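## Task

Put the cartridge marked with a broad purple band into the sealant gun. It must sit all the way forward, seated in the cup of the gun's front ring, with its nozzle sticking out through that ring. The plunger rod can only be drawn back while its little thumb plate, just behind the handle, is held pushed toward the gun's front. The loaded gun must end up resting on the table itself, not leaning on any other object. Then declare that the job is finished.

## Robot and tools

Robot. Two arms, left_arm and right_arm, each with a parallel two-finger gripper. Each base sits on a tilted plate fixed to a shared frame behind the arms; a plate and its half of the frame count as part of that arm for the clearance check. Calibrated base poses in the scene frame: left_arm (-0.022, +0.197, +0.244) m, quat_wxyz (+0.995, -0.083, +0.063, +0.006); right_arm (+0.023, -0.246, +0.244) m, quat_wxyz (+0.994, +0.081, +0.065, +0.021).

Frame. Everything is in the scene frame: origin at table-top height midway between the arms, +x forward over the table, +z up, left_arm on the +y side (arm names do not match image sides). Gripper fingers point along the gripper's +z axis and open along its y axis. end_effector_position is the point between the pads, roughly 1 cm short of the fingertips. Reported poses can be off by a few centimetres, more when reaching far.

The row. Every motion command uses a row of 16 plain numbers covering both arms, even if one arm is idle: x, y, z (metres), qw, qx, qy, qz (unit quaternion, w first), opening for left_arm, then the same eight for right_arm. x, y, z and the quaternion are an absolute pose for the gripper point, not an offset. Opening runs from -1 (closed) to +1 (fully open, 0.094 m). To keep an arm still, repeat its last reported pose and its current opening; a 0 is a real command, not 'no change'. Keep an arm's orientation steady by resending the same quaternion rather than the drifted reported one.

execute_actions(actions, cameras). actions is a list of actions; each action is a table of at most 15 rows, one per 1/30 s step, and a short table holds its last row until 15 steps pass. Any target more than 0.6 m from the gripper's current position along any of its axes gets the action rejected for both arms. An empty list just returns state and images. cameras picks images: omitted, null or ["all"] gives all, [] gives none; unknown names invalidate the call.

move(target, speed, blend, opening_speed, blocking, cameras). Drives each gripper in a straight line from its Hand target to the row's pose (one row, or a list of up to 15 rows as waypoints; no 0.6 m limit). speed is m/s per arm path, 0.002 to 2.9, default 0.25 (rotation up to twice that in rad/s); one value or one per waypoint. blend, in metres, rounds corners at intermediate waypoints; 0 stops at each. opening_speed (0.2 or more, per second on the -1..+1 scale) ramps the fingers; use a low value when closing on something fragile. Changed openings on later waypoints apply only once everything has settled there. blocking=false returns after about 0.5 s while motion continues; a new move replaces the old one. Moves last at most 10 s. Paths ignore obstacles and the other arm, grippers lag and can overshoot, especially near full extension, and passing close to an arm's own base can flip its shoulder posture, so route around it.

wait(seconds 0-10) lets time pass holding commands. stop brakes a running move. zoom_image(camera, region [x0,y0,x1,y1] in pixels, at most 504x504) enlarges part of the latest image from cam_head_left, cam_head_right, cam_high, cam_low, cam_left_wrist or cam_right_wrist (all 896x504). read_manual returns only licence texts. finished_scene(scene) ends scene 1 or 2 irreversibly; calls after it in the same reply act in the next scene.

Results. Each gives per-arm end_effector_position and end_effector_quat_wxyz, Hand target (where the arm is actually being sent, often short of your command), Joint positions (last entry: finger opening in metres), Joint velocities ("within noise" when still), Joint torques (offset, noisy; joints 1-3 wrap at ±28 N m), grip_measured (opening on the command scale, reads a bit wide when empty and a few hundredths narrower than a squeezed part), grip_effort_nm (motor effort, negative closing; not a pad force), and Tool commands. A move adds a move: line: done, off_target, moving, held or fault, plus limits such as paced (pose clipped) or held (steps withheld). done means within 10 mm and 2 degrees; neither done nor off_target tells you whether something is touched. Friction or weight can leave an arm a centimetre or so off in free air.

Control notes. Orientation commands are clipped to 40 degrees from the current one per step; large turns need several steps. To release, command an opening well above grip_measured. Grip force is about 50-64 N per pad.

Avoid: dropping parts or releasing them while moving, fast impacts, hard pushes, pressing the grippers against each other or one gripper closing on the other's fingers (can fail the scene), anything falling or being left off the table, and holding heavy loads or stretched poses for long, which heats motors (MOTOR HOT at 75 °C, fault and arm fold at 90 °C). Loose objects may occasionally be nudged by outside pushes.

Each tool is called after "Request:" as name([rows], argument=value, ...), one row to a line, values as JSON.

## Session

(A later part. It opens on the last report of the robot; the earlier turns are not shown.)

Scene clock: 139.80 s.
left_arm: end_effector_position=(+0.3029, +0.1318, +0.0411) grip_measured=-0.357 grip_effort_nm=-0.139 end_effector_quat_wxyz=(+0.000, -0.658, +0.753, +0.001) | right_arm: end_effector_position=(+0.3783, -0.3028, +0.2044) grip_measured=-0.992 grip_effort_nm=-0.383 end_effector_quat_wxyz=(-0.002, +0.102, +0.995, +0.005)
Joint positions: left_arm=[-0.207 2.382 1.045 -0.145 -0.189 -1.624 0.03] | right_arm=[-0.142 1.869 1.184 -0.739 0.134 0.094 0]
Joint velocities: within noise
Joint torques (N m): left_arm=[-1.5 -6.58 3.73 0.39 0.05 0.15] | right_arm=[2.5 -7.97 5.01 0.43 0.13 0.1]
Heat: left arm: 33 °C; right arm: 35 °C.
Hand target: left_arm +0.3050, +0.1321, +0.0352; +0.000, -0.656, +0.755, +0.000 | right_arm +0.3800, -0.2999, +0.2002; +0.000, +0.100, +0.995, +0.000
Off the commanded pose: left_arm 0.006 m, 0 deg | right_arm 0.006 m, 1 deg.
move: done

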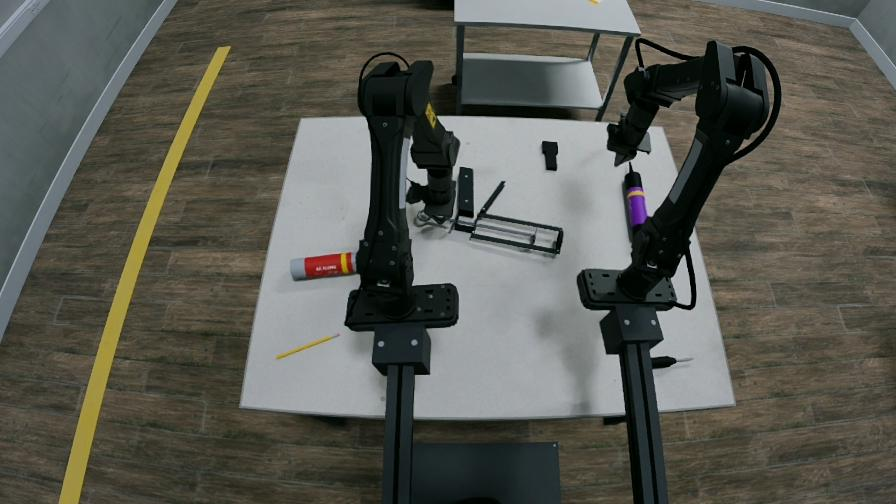

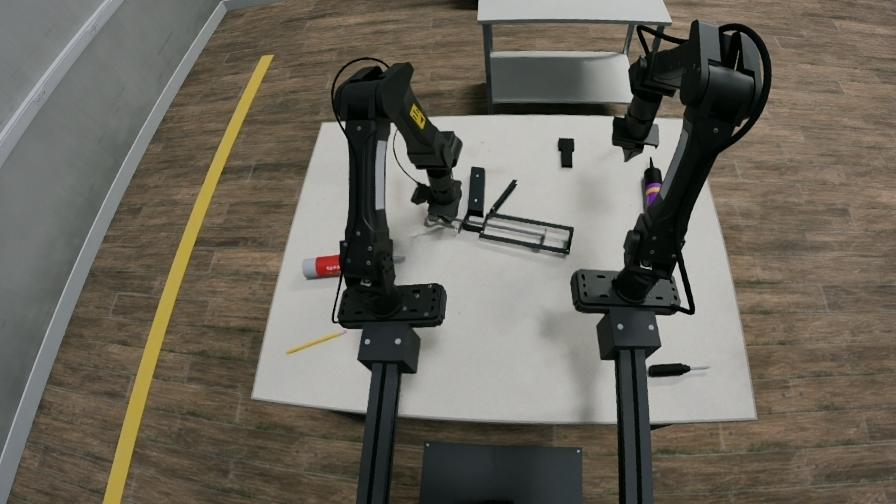

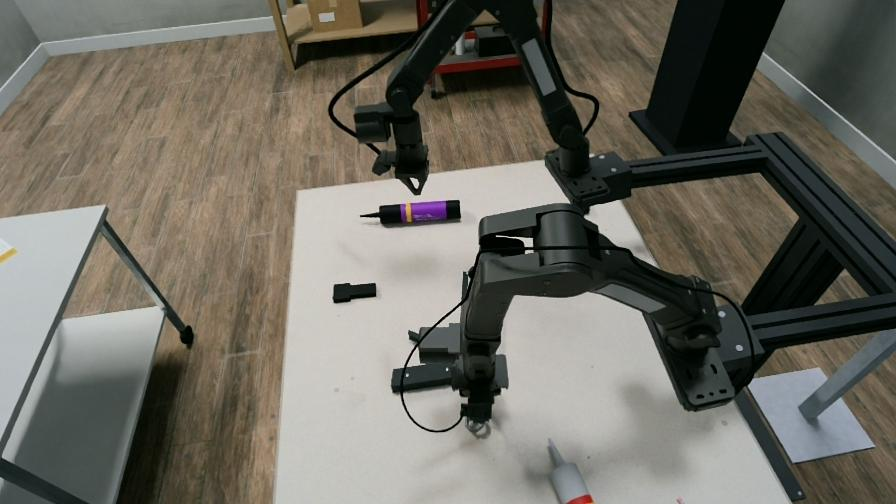

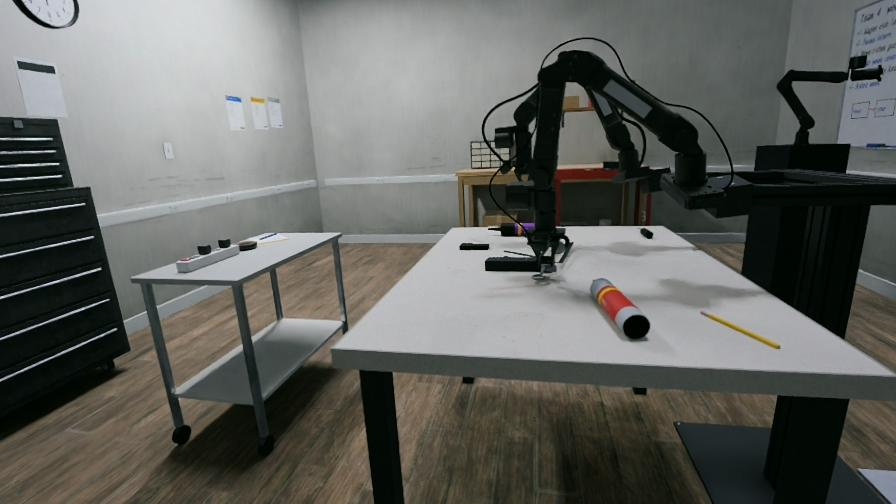

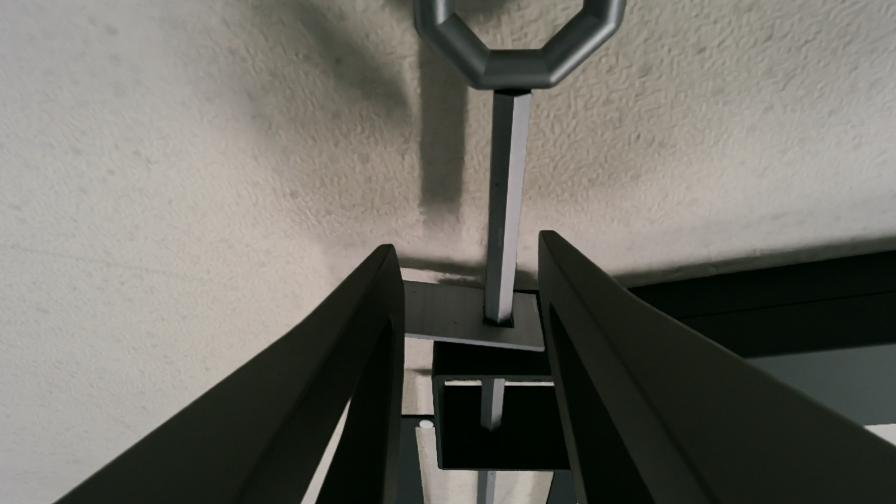

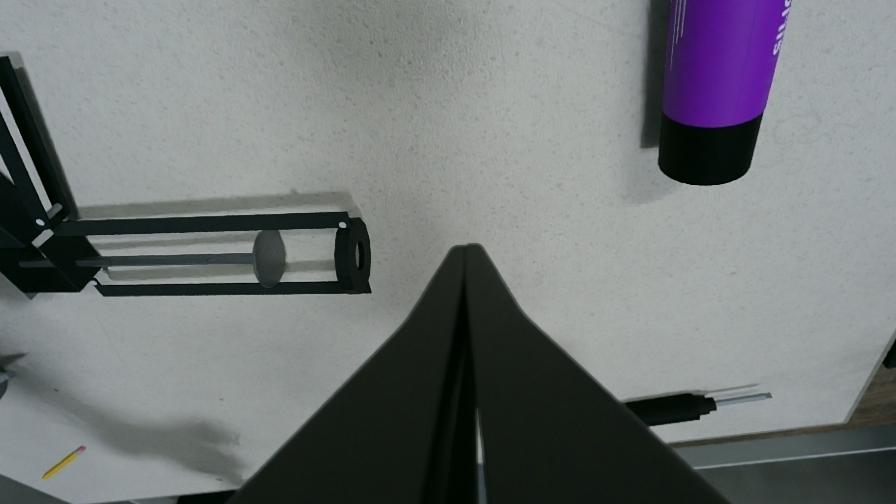

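Request:
move(target=[0.3065,0.1325,0.024,0,0.6561,-0.7547,0,-0.617,0.38,-0.30,0.20,0,0.1,0.995,0,-1], speed=0.05, cameras=["cam_low","cam_left_wrist"])

Request:
zoom_image(camera="cam_low", region=[500, 220, 600, 300])

Scene clock: 147.93 s.
left_arm: end_effector_position=(+0.3052, +0.1320, +0.0311) grip_measured=-0.614 grip_effort_nm=-0.134 end_effector_quat_wxyz=(+0.000, -0.658, +0.753, +0.000) | right_arm: end_effector_position=(+0.3783, -0.3029, +0.2044) grip_measured=-0.992 grip_effort_nm=-0.383 end_effector_quat_wxyz=(-0.002, +0.102, +0.995, +0.005)
Joint positions: left_arm=[-0.199 2.419 1.064 -0.122 -0.188 -1.616 0.018] | right_arm=[-0.142 1.869 1.184 -0.739 0.134 0.094 0]
Joint velocities: within noise
Joint torques (N m): left_arm=[-1.48 -6.54 3.74 0.4 0.02 0.16] | right_arm=[2.48 -7.91 5 0.44 0.13 0.09]
Heat: left arm: 33 °C; right arm: 35 °C.
Hand target: left_arm +0.3064, +0.1325, +0.0243; +0.000, -0.656, +0.755, +0.000 | right_arm +0.3799, -0.3000, +0.2002; +0.000, +0.100, +0.995, +0.000
Off the commanded pose: left_arm 0.007 m, 0 deg | right_arm 0.006 m, 1 deg.
move: done
Images, in order (width x height): cam_low 896x504, cam_left_wrist 896x504.

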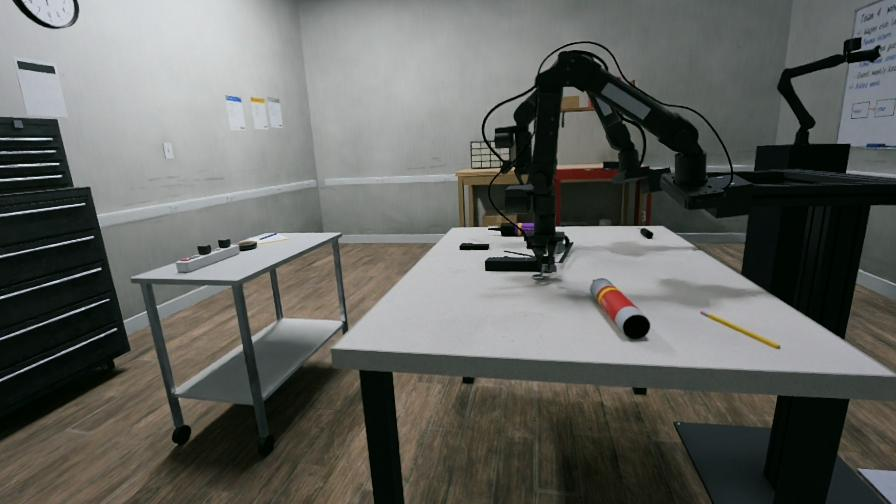

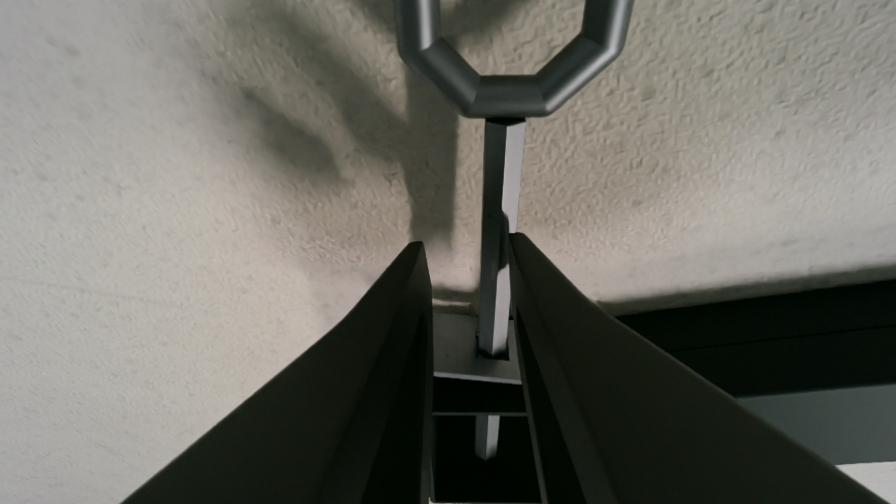

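Scaled by 5.040 from the camera's 896x504 image, which has a finer 1280x720 frame.

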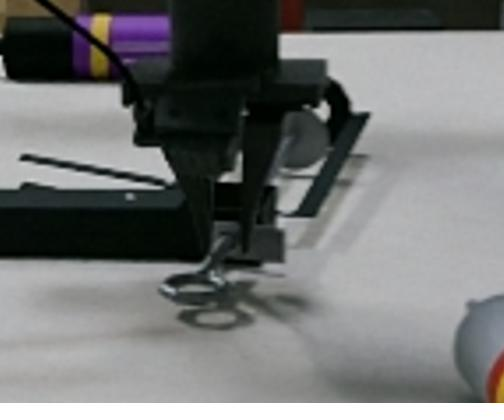

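Request:
move(target=[0.3105,0.1325,0.019,0,0.6561,-0.7547,0,-0.617,0.38,-0.30,0.20,0,0.1,0.995,0,-1], speed=0.05, cameras=["cam_low","cam_left_wrist"])

Request:
zoom_image(camera="cam_low", region=[500, 220, 600, 300])

Scene clock: 151.67 s.
left_arm: end_effector_position=(+0.3100, +0.1320, +0.0264) grip_measured=-0.614 grip_effort_nm=-0.134 end_effector_quat_wxyz=(+0.001, -0.658, +0.753, -0.001) | right_arm: end_effector_position=(+0.3784, -0.3029, +0.2044) grip_measured=-0.992 grip_effort_nm=-0.379 end_effector_quat_wxyz=(-0.002, +0.102, +0.995, +0.005)
Joint positions: left_arm=[-0.194 2.441 1.088 -0.121 -0.187 -1.611 0.018] | right_arm=[-0.142 1.869 1.184 -0.739 0.134 0.094 0]
Joint velocities: within noise
Joint torques (N m): left_arm=[-1.48 -6.46 3.93 0.37 0.03 0.15] | right_arm=[2.4 -7.91 5.01 0.44 0.11 0.09]
Heat: left arm: 33 °C; right arm: 35 °C.
Hand target: left_arm +0.3103, +0.1325, +0.0192; +0.000, -0.656, +0.755, +0.000 | right_arm +0.3800, -0.3000, +0.2002; +0.000, +0.100, +0.995, +0.000
Off the commanded pose: left_arm 0.007 m, 0 deg | right_arm 0.006 m, 1 deg.
move: done
Images, in order (width x height): cam_low 896x504, cam_left_wrist 896x504.

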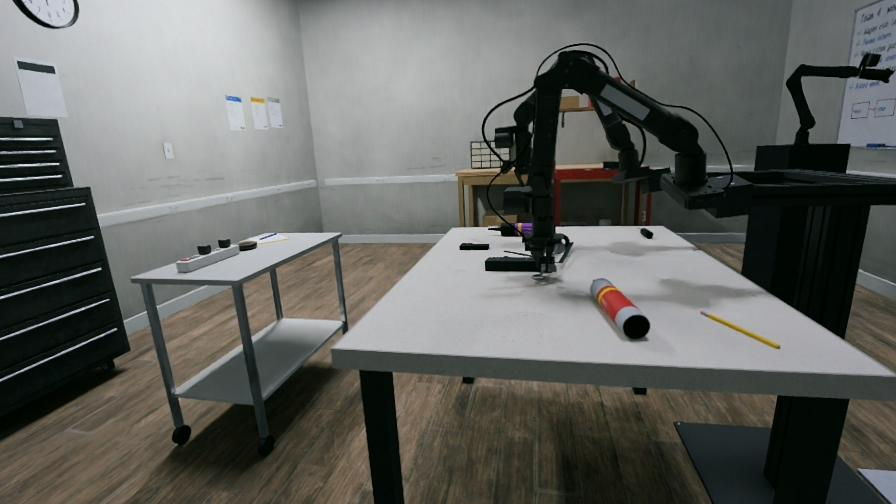

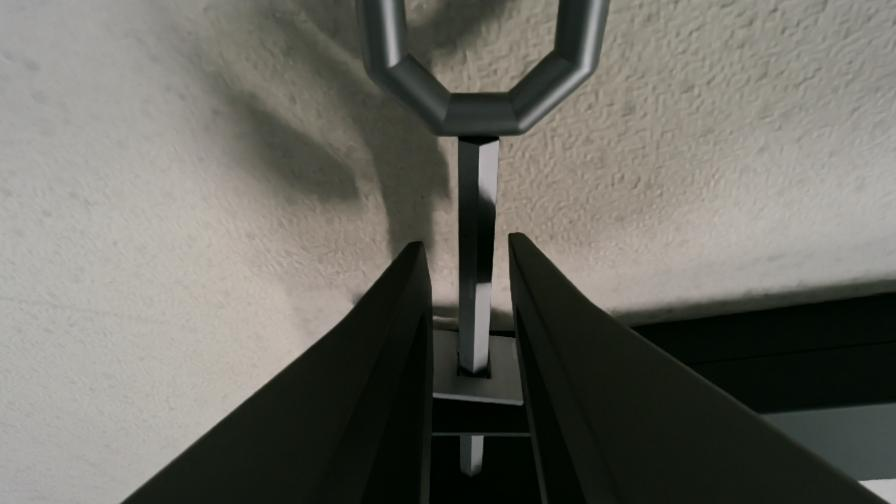

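Scaled by 5.040 from the camera's 896x504 image, which has a finer 1280x720 frame.

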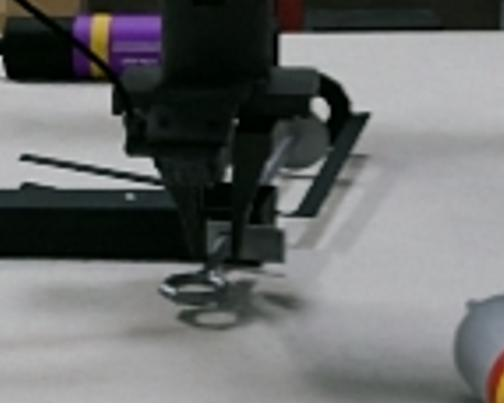

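Request:
move(target=[0.3080,0.1205,0.019,0,0.6561,-0.7547,0,-0.617,0.38,-0.30,0.20,0,0.1,0.995,0,-1], speed=0.04, cameras=["cam_low","cam_left_wrist"])

Request:
zoom_image(camera="cam_low", region=[500, 220, 600, 300])

Request:
zoom_image(camera="cam_left_wrist", region=[350, 200, 650, 450])

Scene clock: 158.87 s.
left_arm: end_effector_position=(+0.3080, +0.1269, +0.0249) grip_measured=-0.614 grip_effort_nm=-0.139 end_effector_quat_wxyz=(+0.000, -0.657, +0.754, +0.000) | right_arm: end_effector_position=(+0.3784, -0.3029, +0.2044) grip_measured=-0.992 grip_effort_nm=-0.383 end_effector_quat_wxyz=(-0.002, +0.102, +0.995, +0.005)
Joint positions: left_arm=[-0.208 2.45 1.091 -0.121 -0.187 -1.623 0.018] | right_arm=[-0.142 1.869 1.184 -0.739 0.134 0.094 0]
Joint velocities: within noise
Joint torques (N m): left_arm=[-3.48 -6.61 3.79 0.32 -0.03 -0.11] | right_arm=[2.5 -7.88 5.01 0.43 0.13 0.1]
Heat: left arm: 33 °C; right arm: 35 °C.
Hand target: left_arm +0.3078, +0.1206, +0.0192; +0.000, -0.656, +0.755, +0.000 | right_arm +0.3799, -0.3000, +0.2002; +0.000, +0.100, +0.995, +0.000
Off the commanded pose: left_arm 0.009 m, 0 deg | right_arm 0.006 m, 1 deg.
move: done
Images, in order (width x height): cam_low 896x504, cam_left_wrist 896x504.

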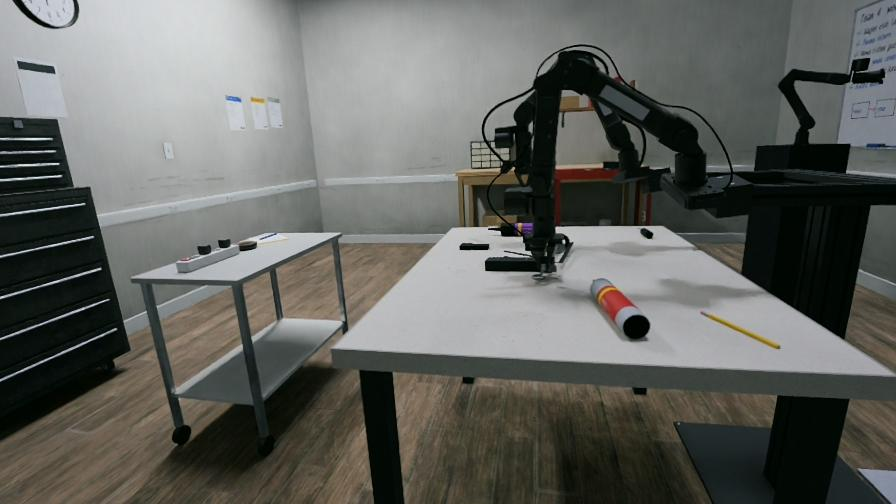

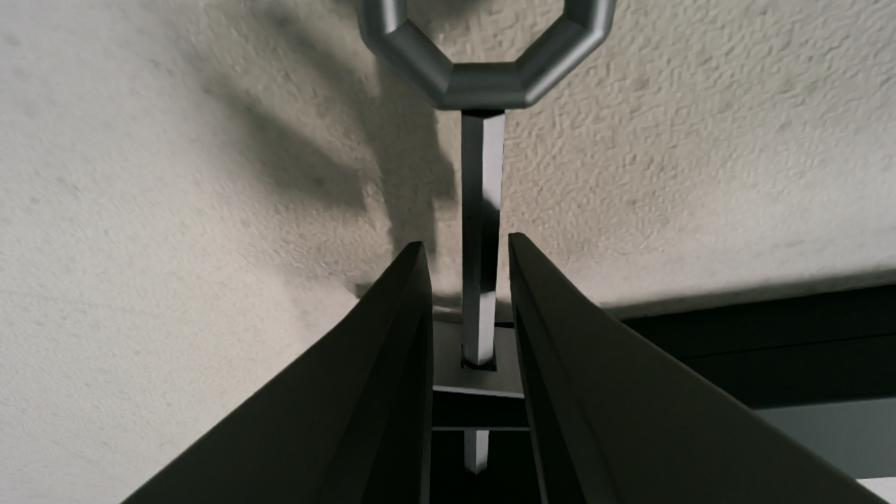

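Scaled by 5.040 from the camera's 896x504 image, which has a finer 1280x720 frame.

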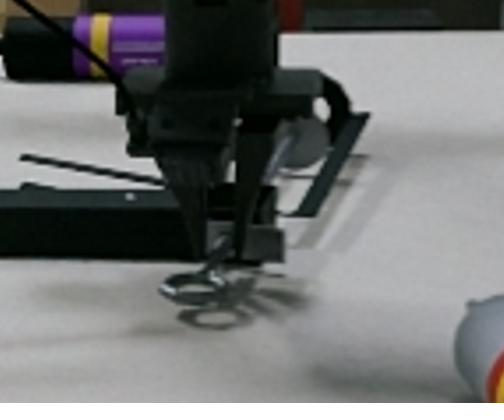

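Scaled by 1.680 from the camera's 896x504 image, which has a finer 1280x720 frame.

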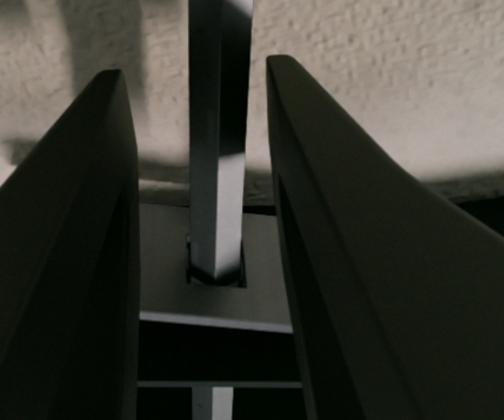

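Request:
execute_actions(actions=[], cameras=["cam_right_wrist","cam_high"])

Request:
zoom_image(camera="cam_right_wrist", region=[0, 50, 400, 320])

Scene clock: 164.23 s.
left_arm: end_effector_position=(+0.3080, +0.1269, +0.0249) grip_measured=-0.614 grip_effort_nm=-0.134 end_effector_quat_wxyz=(+0.000, -0.658, +0.753, +0.000) | right_arm: end_effector_position=(+0.3784, -0.3029, +0.2044) grip_measured=-0.992 grip_effort_nm=-0.383 end_effector_quat_wxyz=(-0.002, +0.102, +0.995, +0.005)
Joint positions: left_arm=[-0.208 2.45 1.091 -0.121 -0.187 -1.624 0.018] | right_arm=[-0.142 1.869 1.184 -0.739 0.134 0.094 0]
Joint velocities: within noise
Joint torques (N m): left_arm=[-3.44 -6.54 3.81 0.3 -0.03 -0.09] | right_arm=[2.48 -7.94 5 0.43 0.13 0.08]
Heat: left arm: 33 °C; right arm: 35 °C.
Hand target: left_arm +0.3078, +0.1206, +0.0192; +0.000, -0.656, +0.755, +0.000 | right_arm +0.3799, -0.3000, +0.2002; +0.000, +0.100, +0.995, +0.000
Tool commands: left_gripper/opening=-0.617 right_gripper/opening=-1.0
Off the commanded pose: left_arm 0.009 m, 0 deg | right_arm 0.006 m, 1 deg.
Images, in order (width x height): cam_high 896x504, cam_right_wrist 896x504.

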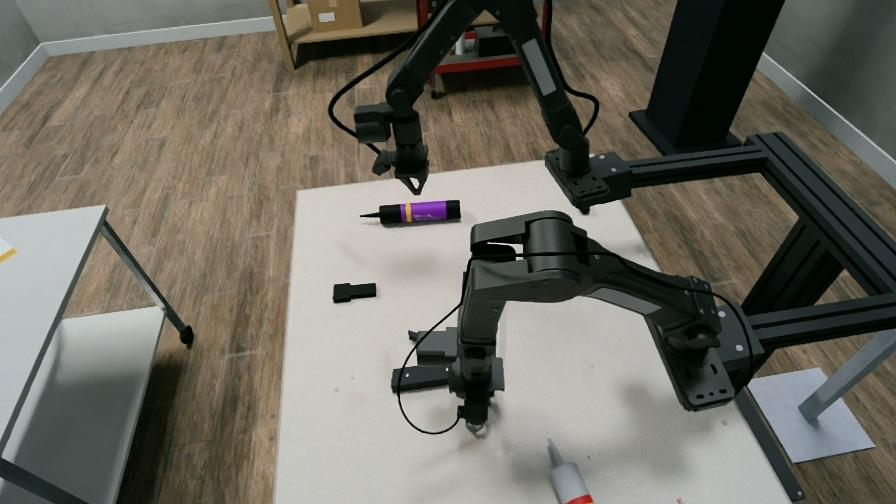

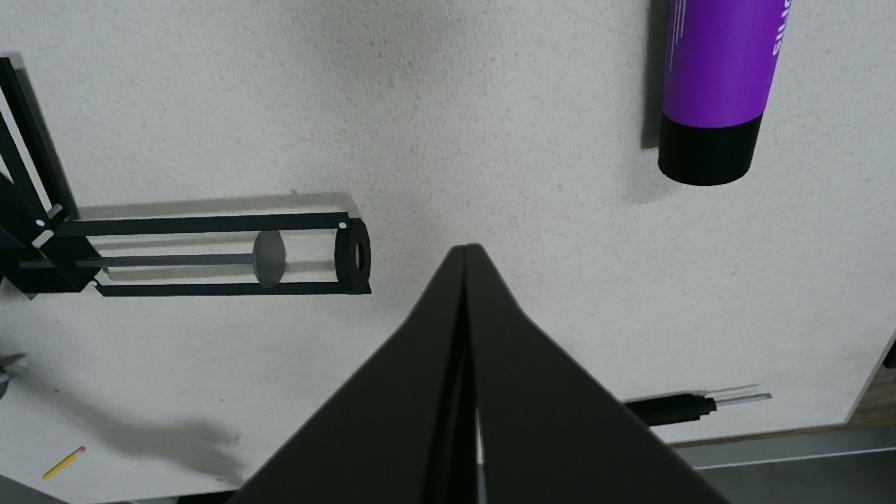

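Scaled by 1.260 from the camera's 896x504 image, which has a finer 1280x720 frame.

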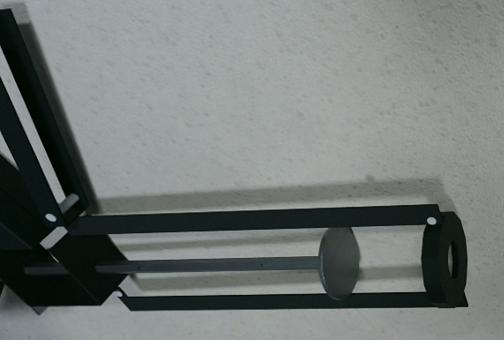

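Request:
move(target=[0.3068,0.1145,0.019,0,0.6561,-0.7547,0,-0.617,0.38,-0.30,0.20,0,0.1,0.995,0,-1], speed=0.04, cameras=["cam_right_wrist","cam_left_wrist"])

Request:
zoom_image(camera="cam_left_wrist", region=[350, 200, 650, 450])

Request:
zoom_image(camera="cam_right_wrist", region=[0, 50, 400, 320])

Scene clock: 167.80 s.
left_arm: end_effector_position=(+0.3074, +0.1211, +0.0260) grip_measured=-0.614 grip_effort_nm=-0.139 end_effector_quat_wxyz=(+0.000, -0.658, +0.753, -0.002) | right_arm: end_effector_position=(+0.3785, -0.3029, +0.2044) grip_measured=-0.992 grip_effort_nm=-0.379 end_effector_quat_wxyz=(-0.002, +0.102, +0.995, +0.005)
Joint positions: left_arm=[-0.225 2.45 1.091 -0.121 -0.187 -1.64 0.018] | right_arm=[-0.142 1.869 1.184 -0.738 0.134 0.094 0]
Joint velocities: within noise
Joint torques (N m): left_arm=[-3.67 -6.19 4.08 0.32 -0.04 -0.13] | right_arm=[2.52 -7.87 4.96 0.41 0.11 0.09]
Heat: left arm: 32 °C; right arm: 35 °C.
Hand target: left_arm +0.3065, +0.1146, +0.0192; +0.000, -0.656, +0.755, +0.000 | right_arm +0.3800, -0.3000, +0.2002; +0.000, +0.100, +0.995, +0.000
Off the commanded pose: left_arm 0.010 m, 0 deg | right_arm 0.006 m, 1 deg.
move: done
Images, in order (width x height): cam_left_wrist 896x504, cam_right_wrist 896x504.

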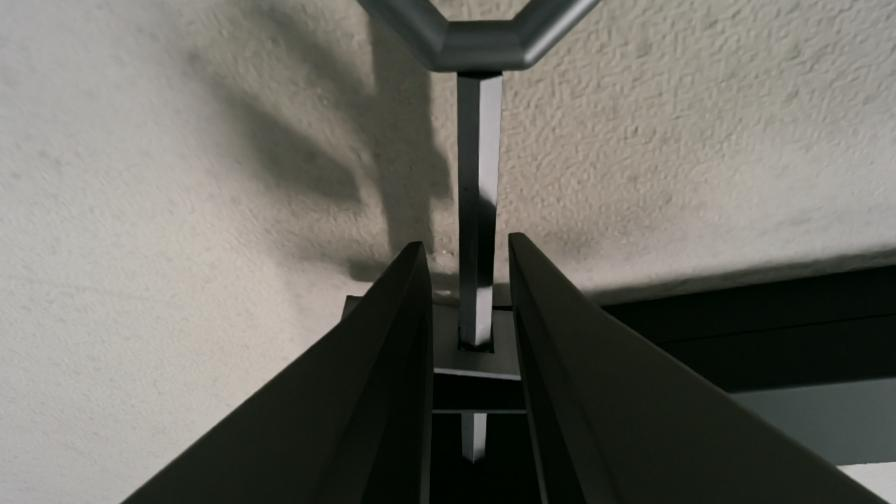

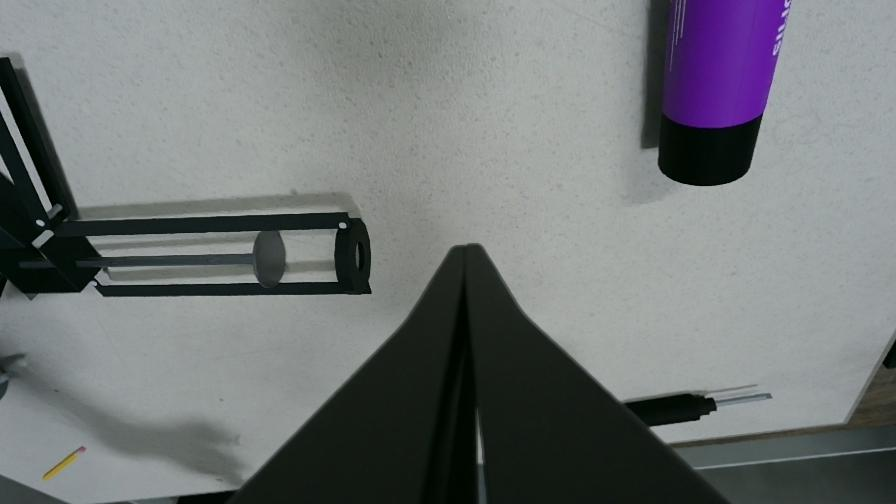

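Scaled by 1.680 from the camera's 896x504 image, which has a finer 1280x720 frame.

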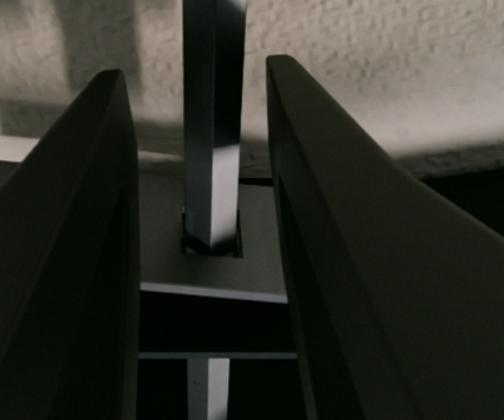

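Scaled by 1.260 from the camera's 896x504 image, which has a finer 1280x720 frame.

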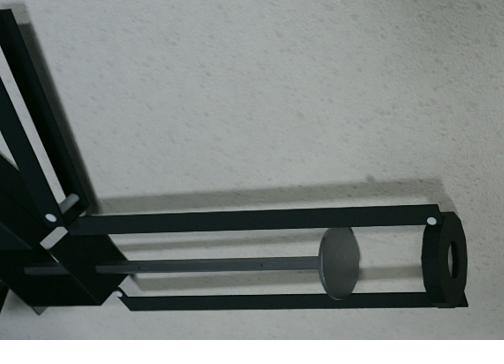

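Request:
move(target=[0.3058,0.1085,0.019,0,0.6561,-0.7547,0,-0.617,0.38,-0.30,0.20,0,0.1,0.995,0,-1], speed=0.04, cameras=["cam_right_wrist","cam_left_wrist"])

Request:
zoom_image(camera="cam_right_wrist", region=[0, 50, 400, 320])

Request:
zoom_image(camera="cam_low", region=[500, 220, 600, 300])

Scene clock: 172.47 s.
left_arm: end_effector_position=(+0.3076, +0.1145, +0.0251) grip_measured=-0.614 grip_effort_nm=-0.139 end_effector_quat_wxyz=(+0.000, -0.658, +0.753, -0.003) | right_arm: end_effector_position=(+0.3785, -0.3029, +0.2044) grip_measured=-0.992 grip_effort_nm=-0.379 end_effector_quat_wxyz=(-0.002, +0.102, +0.995, +0.005)
Joint positions: left_arm=[-0.242 2.459 1.1 -0.121 -0.187 -1.658 0.018] | right_arm=[-0.142 1.869 1.184 -0.738 0.134 0.094 0]
Joint velocities: within noise
Joint torques (N m): left_arm=[-3.56 -6.54 3.78 0.32 -0.06 -0.09] | right_arm=[2.56 -7.87 4.97 0.43 0.11 0.09]
Heat: left arm: 32 °C; right arm: 36 °C.
Hand target: left_arm +0.3055, +0.1086, +0.0192; +0.000, -0.656, +0.755, +0.000 | right_arm +0.3799, -0.3000, +0.2002; +0.000, +0.100, +0.995, +0.000
Off the commanded pose: left_arm 0.009 m, 0 deg | right_arm 0.006 m, 1 deg.
move: done
Images, in order (width x height): cam_left_wrist 896x504, cam_right_wrist 896x504.

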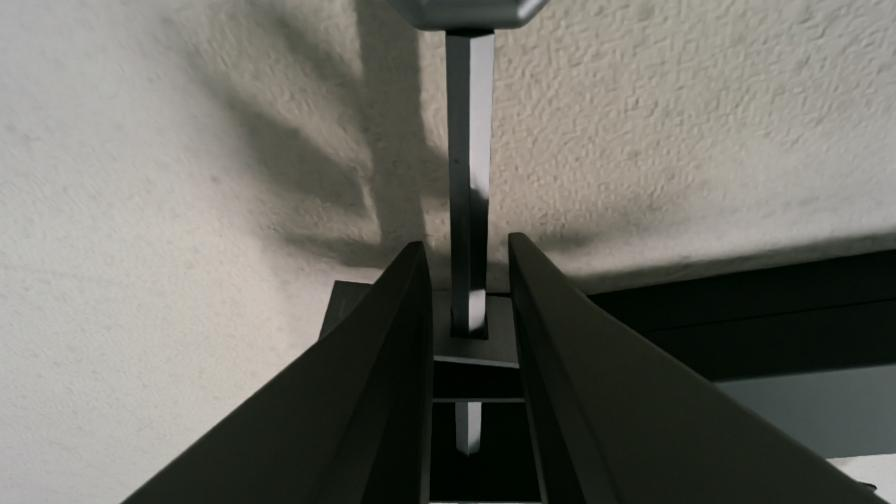

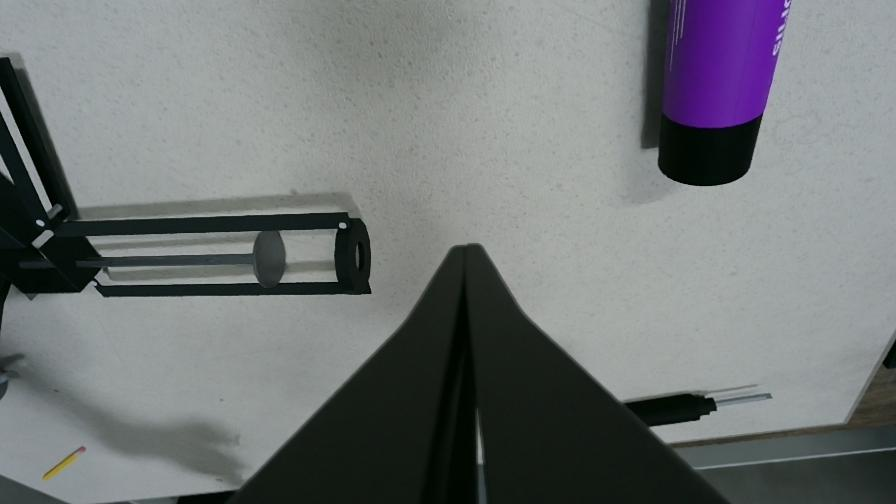

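Scaled by 1.260 from the camera's 896x504 image, which has a finer 1280x720 frame.

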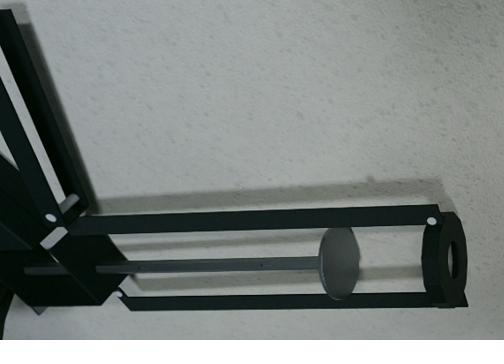

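This scene's latest camera images include none from cam_low. They are from: cam_left_wrist, cam_right_wrist. cam_low's image comes with the result of a call that names it in "cameras".

Request:
move(target=[0.3048,0.1040,0.019,0,0.6561,-0.7547,0,-0.617,0.38,-0.30,0.20,0,0.1,0.995,0,-1], speed=0.04, cameras=["cam_right_wrist","cam_left_wrist","cam_low"])

Request:
zoom_image(camera="cam_right_wrist", region=[0, 50, 400, 320])

Request:
zoom_image(camera="cam_low", region=[500, 220, 600, 300])

Scene clock: 180.33 s.
left_arm: end_effector_position=(+0.3071, +0.1103, +0.0258) grip_measured=-0.614 grip_effort_nm=-0.134 end_effector_quat_wxyz=(+0.000, -0.658, +0.753, -0.004) | right_arm: end_effector_position=(+0.3785, -0.3029, +0.2044) grip_measured=-0.992 grip_effort_nm=-0.383 end_effector_quat_wxyz=(-0.002, +0.102, +0.995, +0.005)
Joint positions: left_arm=[-0.254 2.459 1.1 -0.121 -0.187 -1.671 0.018] | right_arm=[-0.142 1.869 1.184 -0.738 0.134 0.094 0]
Joint velocities: within noise
Joint torques (N m): left_arm=[-3.7 -6.39 3.99 0.32 -0.04 -0.12] | right_arm=[2.45 -7.86 4.97 0.42 0.14 0.09]
Heat: left arm: 33 °C; right arm: 36 °C.
Hand target: left_arm +0.3045, +0.1042, +0.0192; +0.000, -0.656, +0.755, +0.000 | right_arm +0.3799, -0.3000, +0.2002; +0.000, +0.100, +0.995, +0.000
Off the commanded pose: left_arm 0.010 m, 1 deg | right_arm 0.006 m, 1 deg.
move: done
Images, in order (width x height): cam_low 896x504, cam_left_wrist 896x504, cam_right_wrist 896x504.

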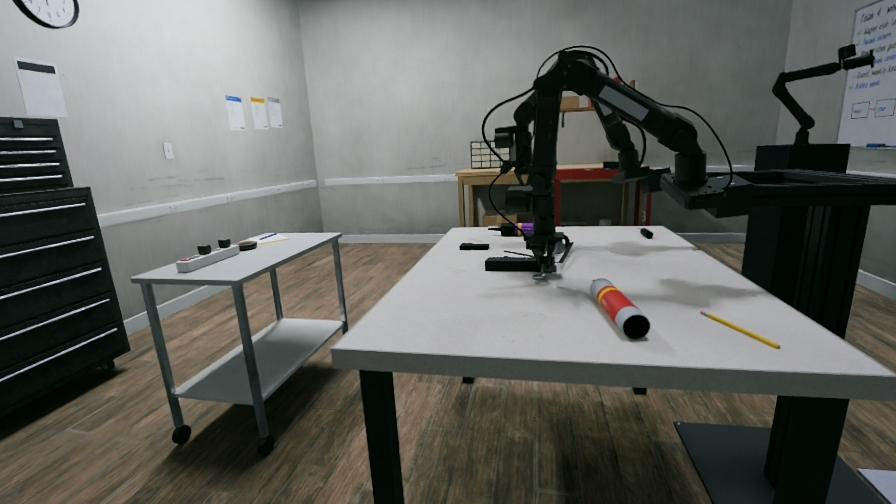

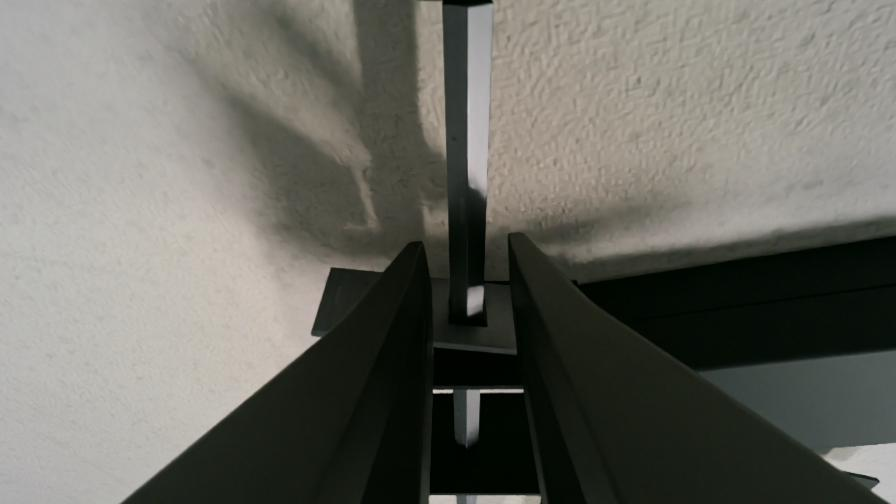

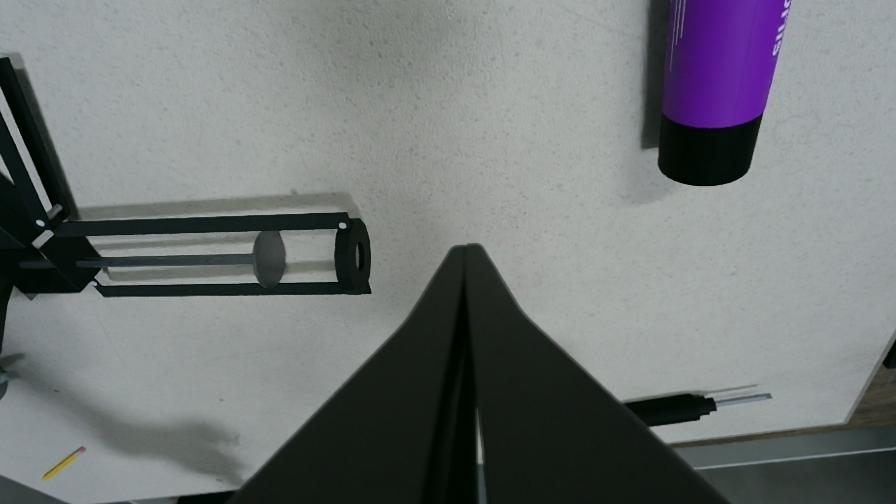

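Scaled by 1.260 from the camera's 896x504 image, which has a finer 1280x720 frame.

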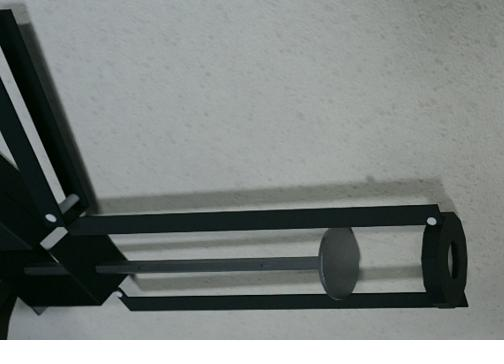

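Scaled by 5.040 from the camera's 896x504 image, which has a finer 1280x720 frame.

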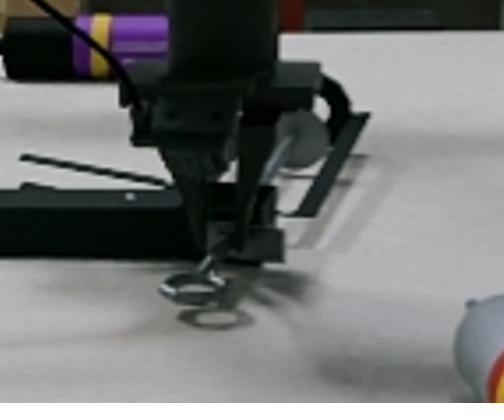

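Request:
move(target=[0.3038,0.1000,0.019,0,0.6561,-0.7547,0,-0.617,0.38,-0.30,0.20,0,0.1,0.995,0,-1], speed=0.04, cameras=["cam_right_wrist","cam_left_wrist"])

Request:
zoom_image(camera="cam_right_wrist", region=[0, 50, 400, 320])

Request:
zoom_image(camera="cam_left_wrist", region=[280, 200, 650, 450])

Scene clock: 186.93 s.
left_arm: end_effector_position=(+0.3072, +0.1100, +0.0262) grip_measured=-0.614 grip_effort_nm=-0.139 end_effector_quat_wxyz=(+0.005, -0.660, +0.751, -0.002) | right_arm: end_effector_position=(+0.3785, -0.3029, +0.2044) grip_measured=-0.992 grip_effort_nm=-0.383 end_effector_quat_wxyz=(-0.002, +0.102, +0.995, +0.005)
Joint positions: left_arm=[-0.26 2.459 1.1 -0.121 -0.198 -1.682 0.018] | right_arm=[-0.142 1.869 1.184 -0.738 0.134 0.094 0]
Joint velocities: within noise
Joint torques (N m): left_arm=[-4.14 -6.12 4.18 0.29 0.02 -0.14] | right_arm=[2.43 -7.88 4.89 0.41 0.11 0.07]
Heat: left arm: 33 °C; right arm: 36 °C.
Hand target: left_arm +0.3034, +0.1003, +0.0193; +0.000, -0.656, +0.755, +0.000 | right_arm +0.3799, -0.3000, +0.2002; +0.000, +0.100, +0.995, +0.000
Off the commanded pose: left_arm 0.013 m, 1 deg | right_arm 0.006 m, 1 deg.
move: off_target (left_arm)
Images, in order (width x height): cam_left_wrist 896x504, cam_right_wrist 896x504.

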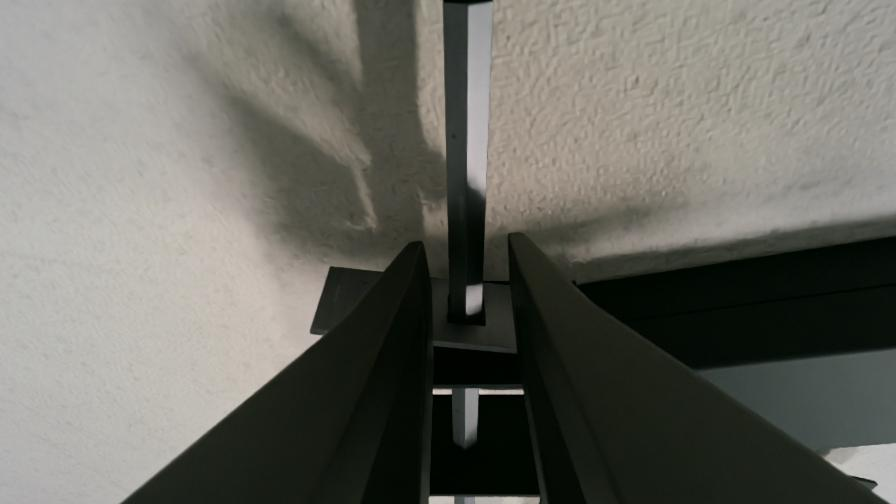

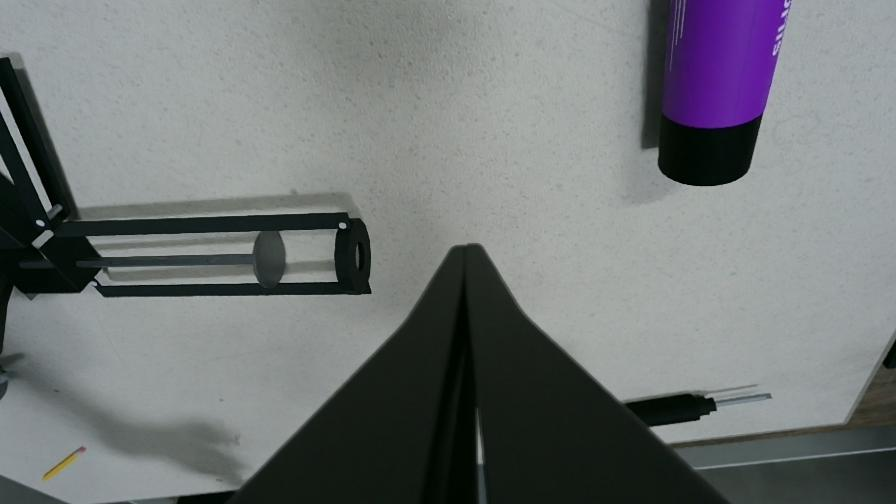

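Scaled by 1.260 from the camera's 896x504 image, which has a finer 1280x720 frame.

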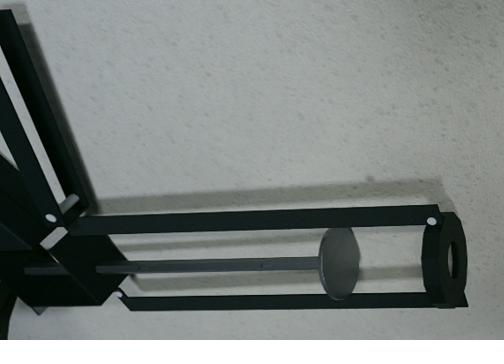

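Scaled by 1.362 from the camera's 896x504 image, which has a finer 1280x720 frame.

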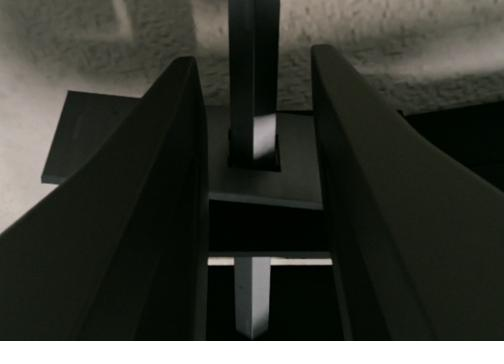

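Request:
move(target=[0.3018,0.0960,0.019,0,0.6561,-0.7547,0,-0.617,0.38,-0.30,0.20,0,0.1,0.995,0,-1], speed=0.04, cameras=["cam_right_wrist","cam_left_wrist"])

Request:
zoom_image(camera="cam_right_wrist", region=[0, 50, 400, 320])

Request:
zoom_image(camera="cam_left_wrist", region=[280, 200, 650, 450])

Scene clock: 192.40 s.
left_arm: end_effector_position=(+0.3071, +0.1082, +0.0261) grip_measured=-0.614 grip_effort_nm=-0.134 end_effector_quat_wxyz=(+0.010, -0.661, +0.751, +0.001) | right_arm: end_effector_position=(+0.3786, -0.3029, +0.2044) grip_measured=-0.992 grip_effort_nm=-0.388 end_effector_quat_wxyz=(-0.001, +0.102, +0.995, +0.005)
Joint positions: left_arm=[-0.271 2.463 1.102 -0.121 -0.209 -1.694 0.018] | right_arm=[-0.142 1.869 1.184 -0.738 0.134 0.094 0]
Joint velocities: within noise
Joint torques (N m): left_arm=[-4.37 -6.31 3.73 0.33 0.11 -0.16] | right_arm=[2.45 -7.88 5.01 0.42 0.11 0.07]
Heat: left arm: 33 °C; right arm: 36 °C.
Hand target: left_arm +0.3014, +0.0964, +0.0194; +0.000, -0.656, +0.755, +0.000 | right_arm +0.3800, -0.3000, +0.2002; +0.000, +0.100, +0.995, +0.000
Off the commanded pose: left_arm 0.015 m, 1 deg | right_arm 0.005 m, 1 deg.
move: off_target (left_arm)
Images, in order (width x height): cam_left_wrist 896x504, cam_right_wrist 896x504.

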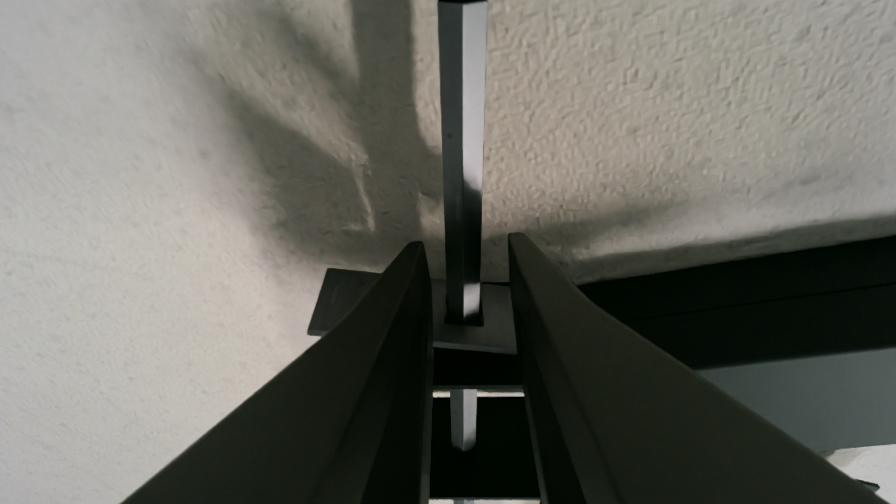

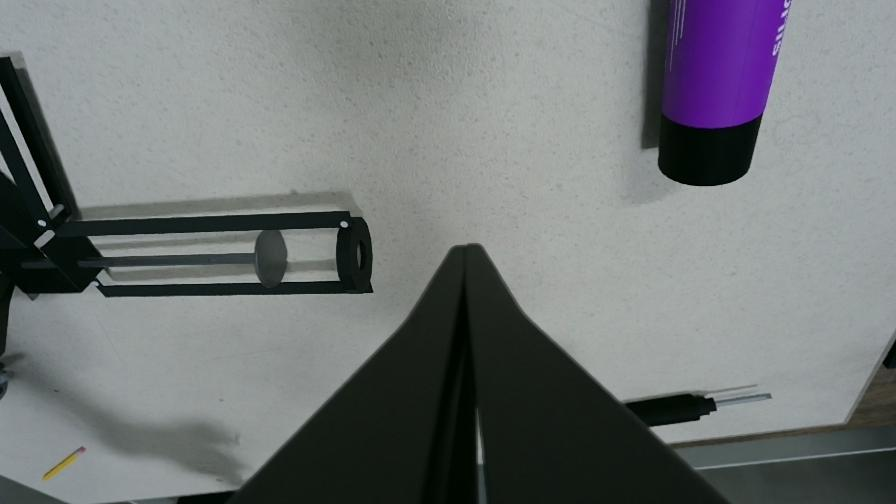

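Scaled by 1.260 from the camera's 896x504 image, which has a finer 1280x720 frame.

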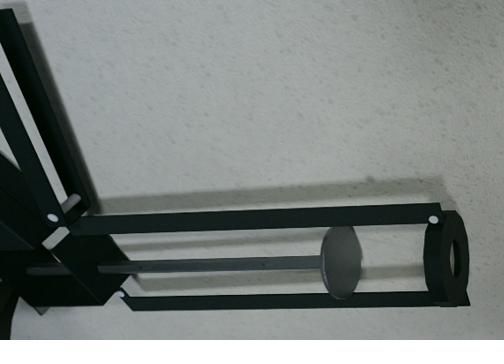

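Scaled by 1.362 from the camera's 896x504 image, which has a finer 1280x720 frame.

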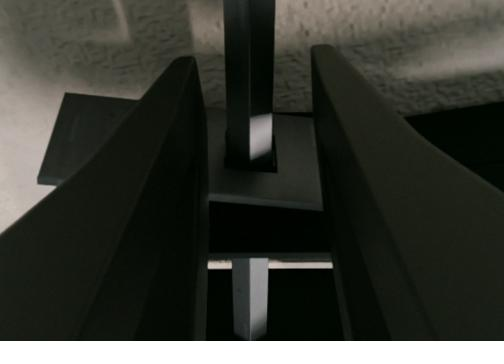

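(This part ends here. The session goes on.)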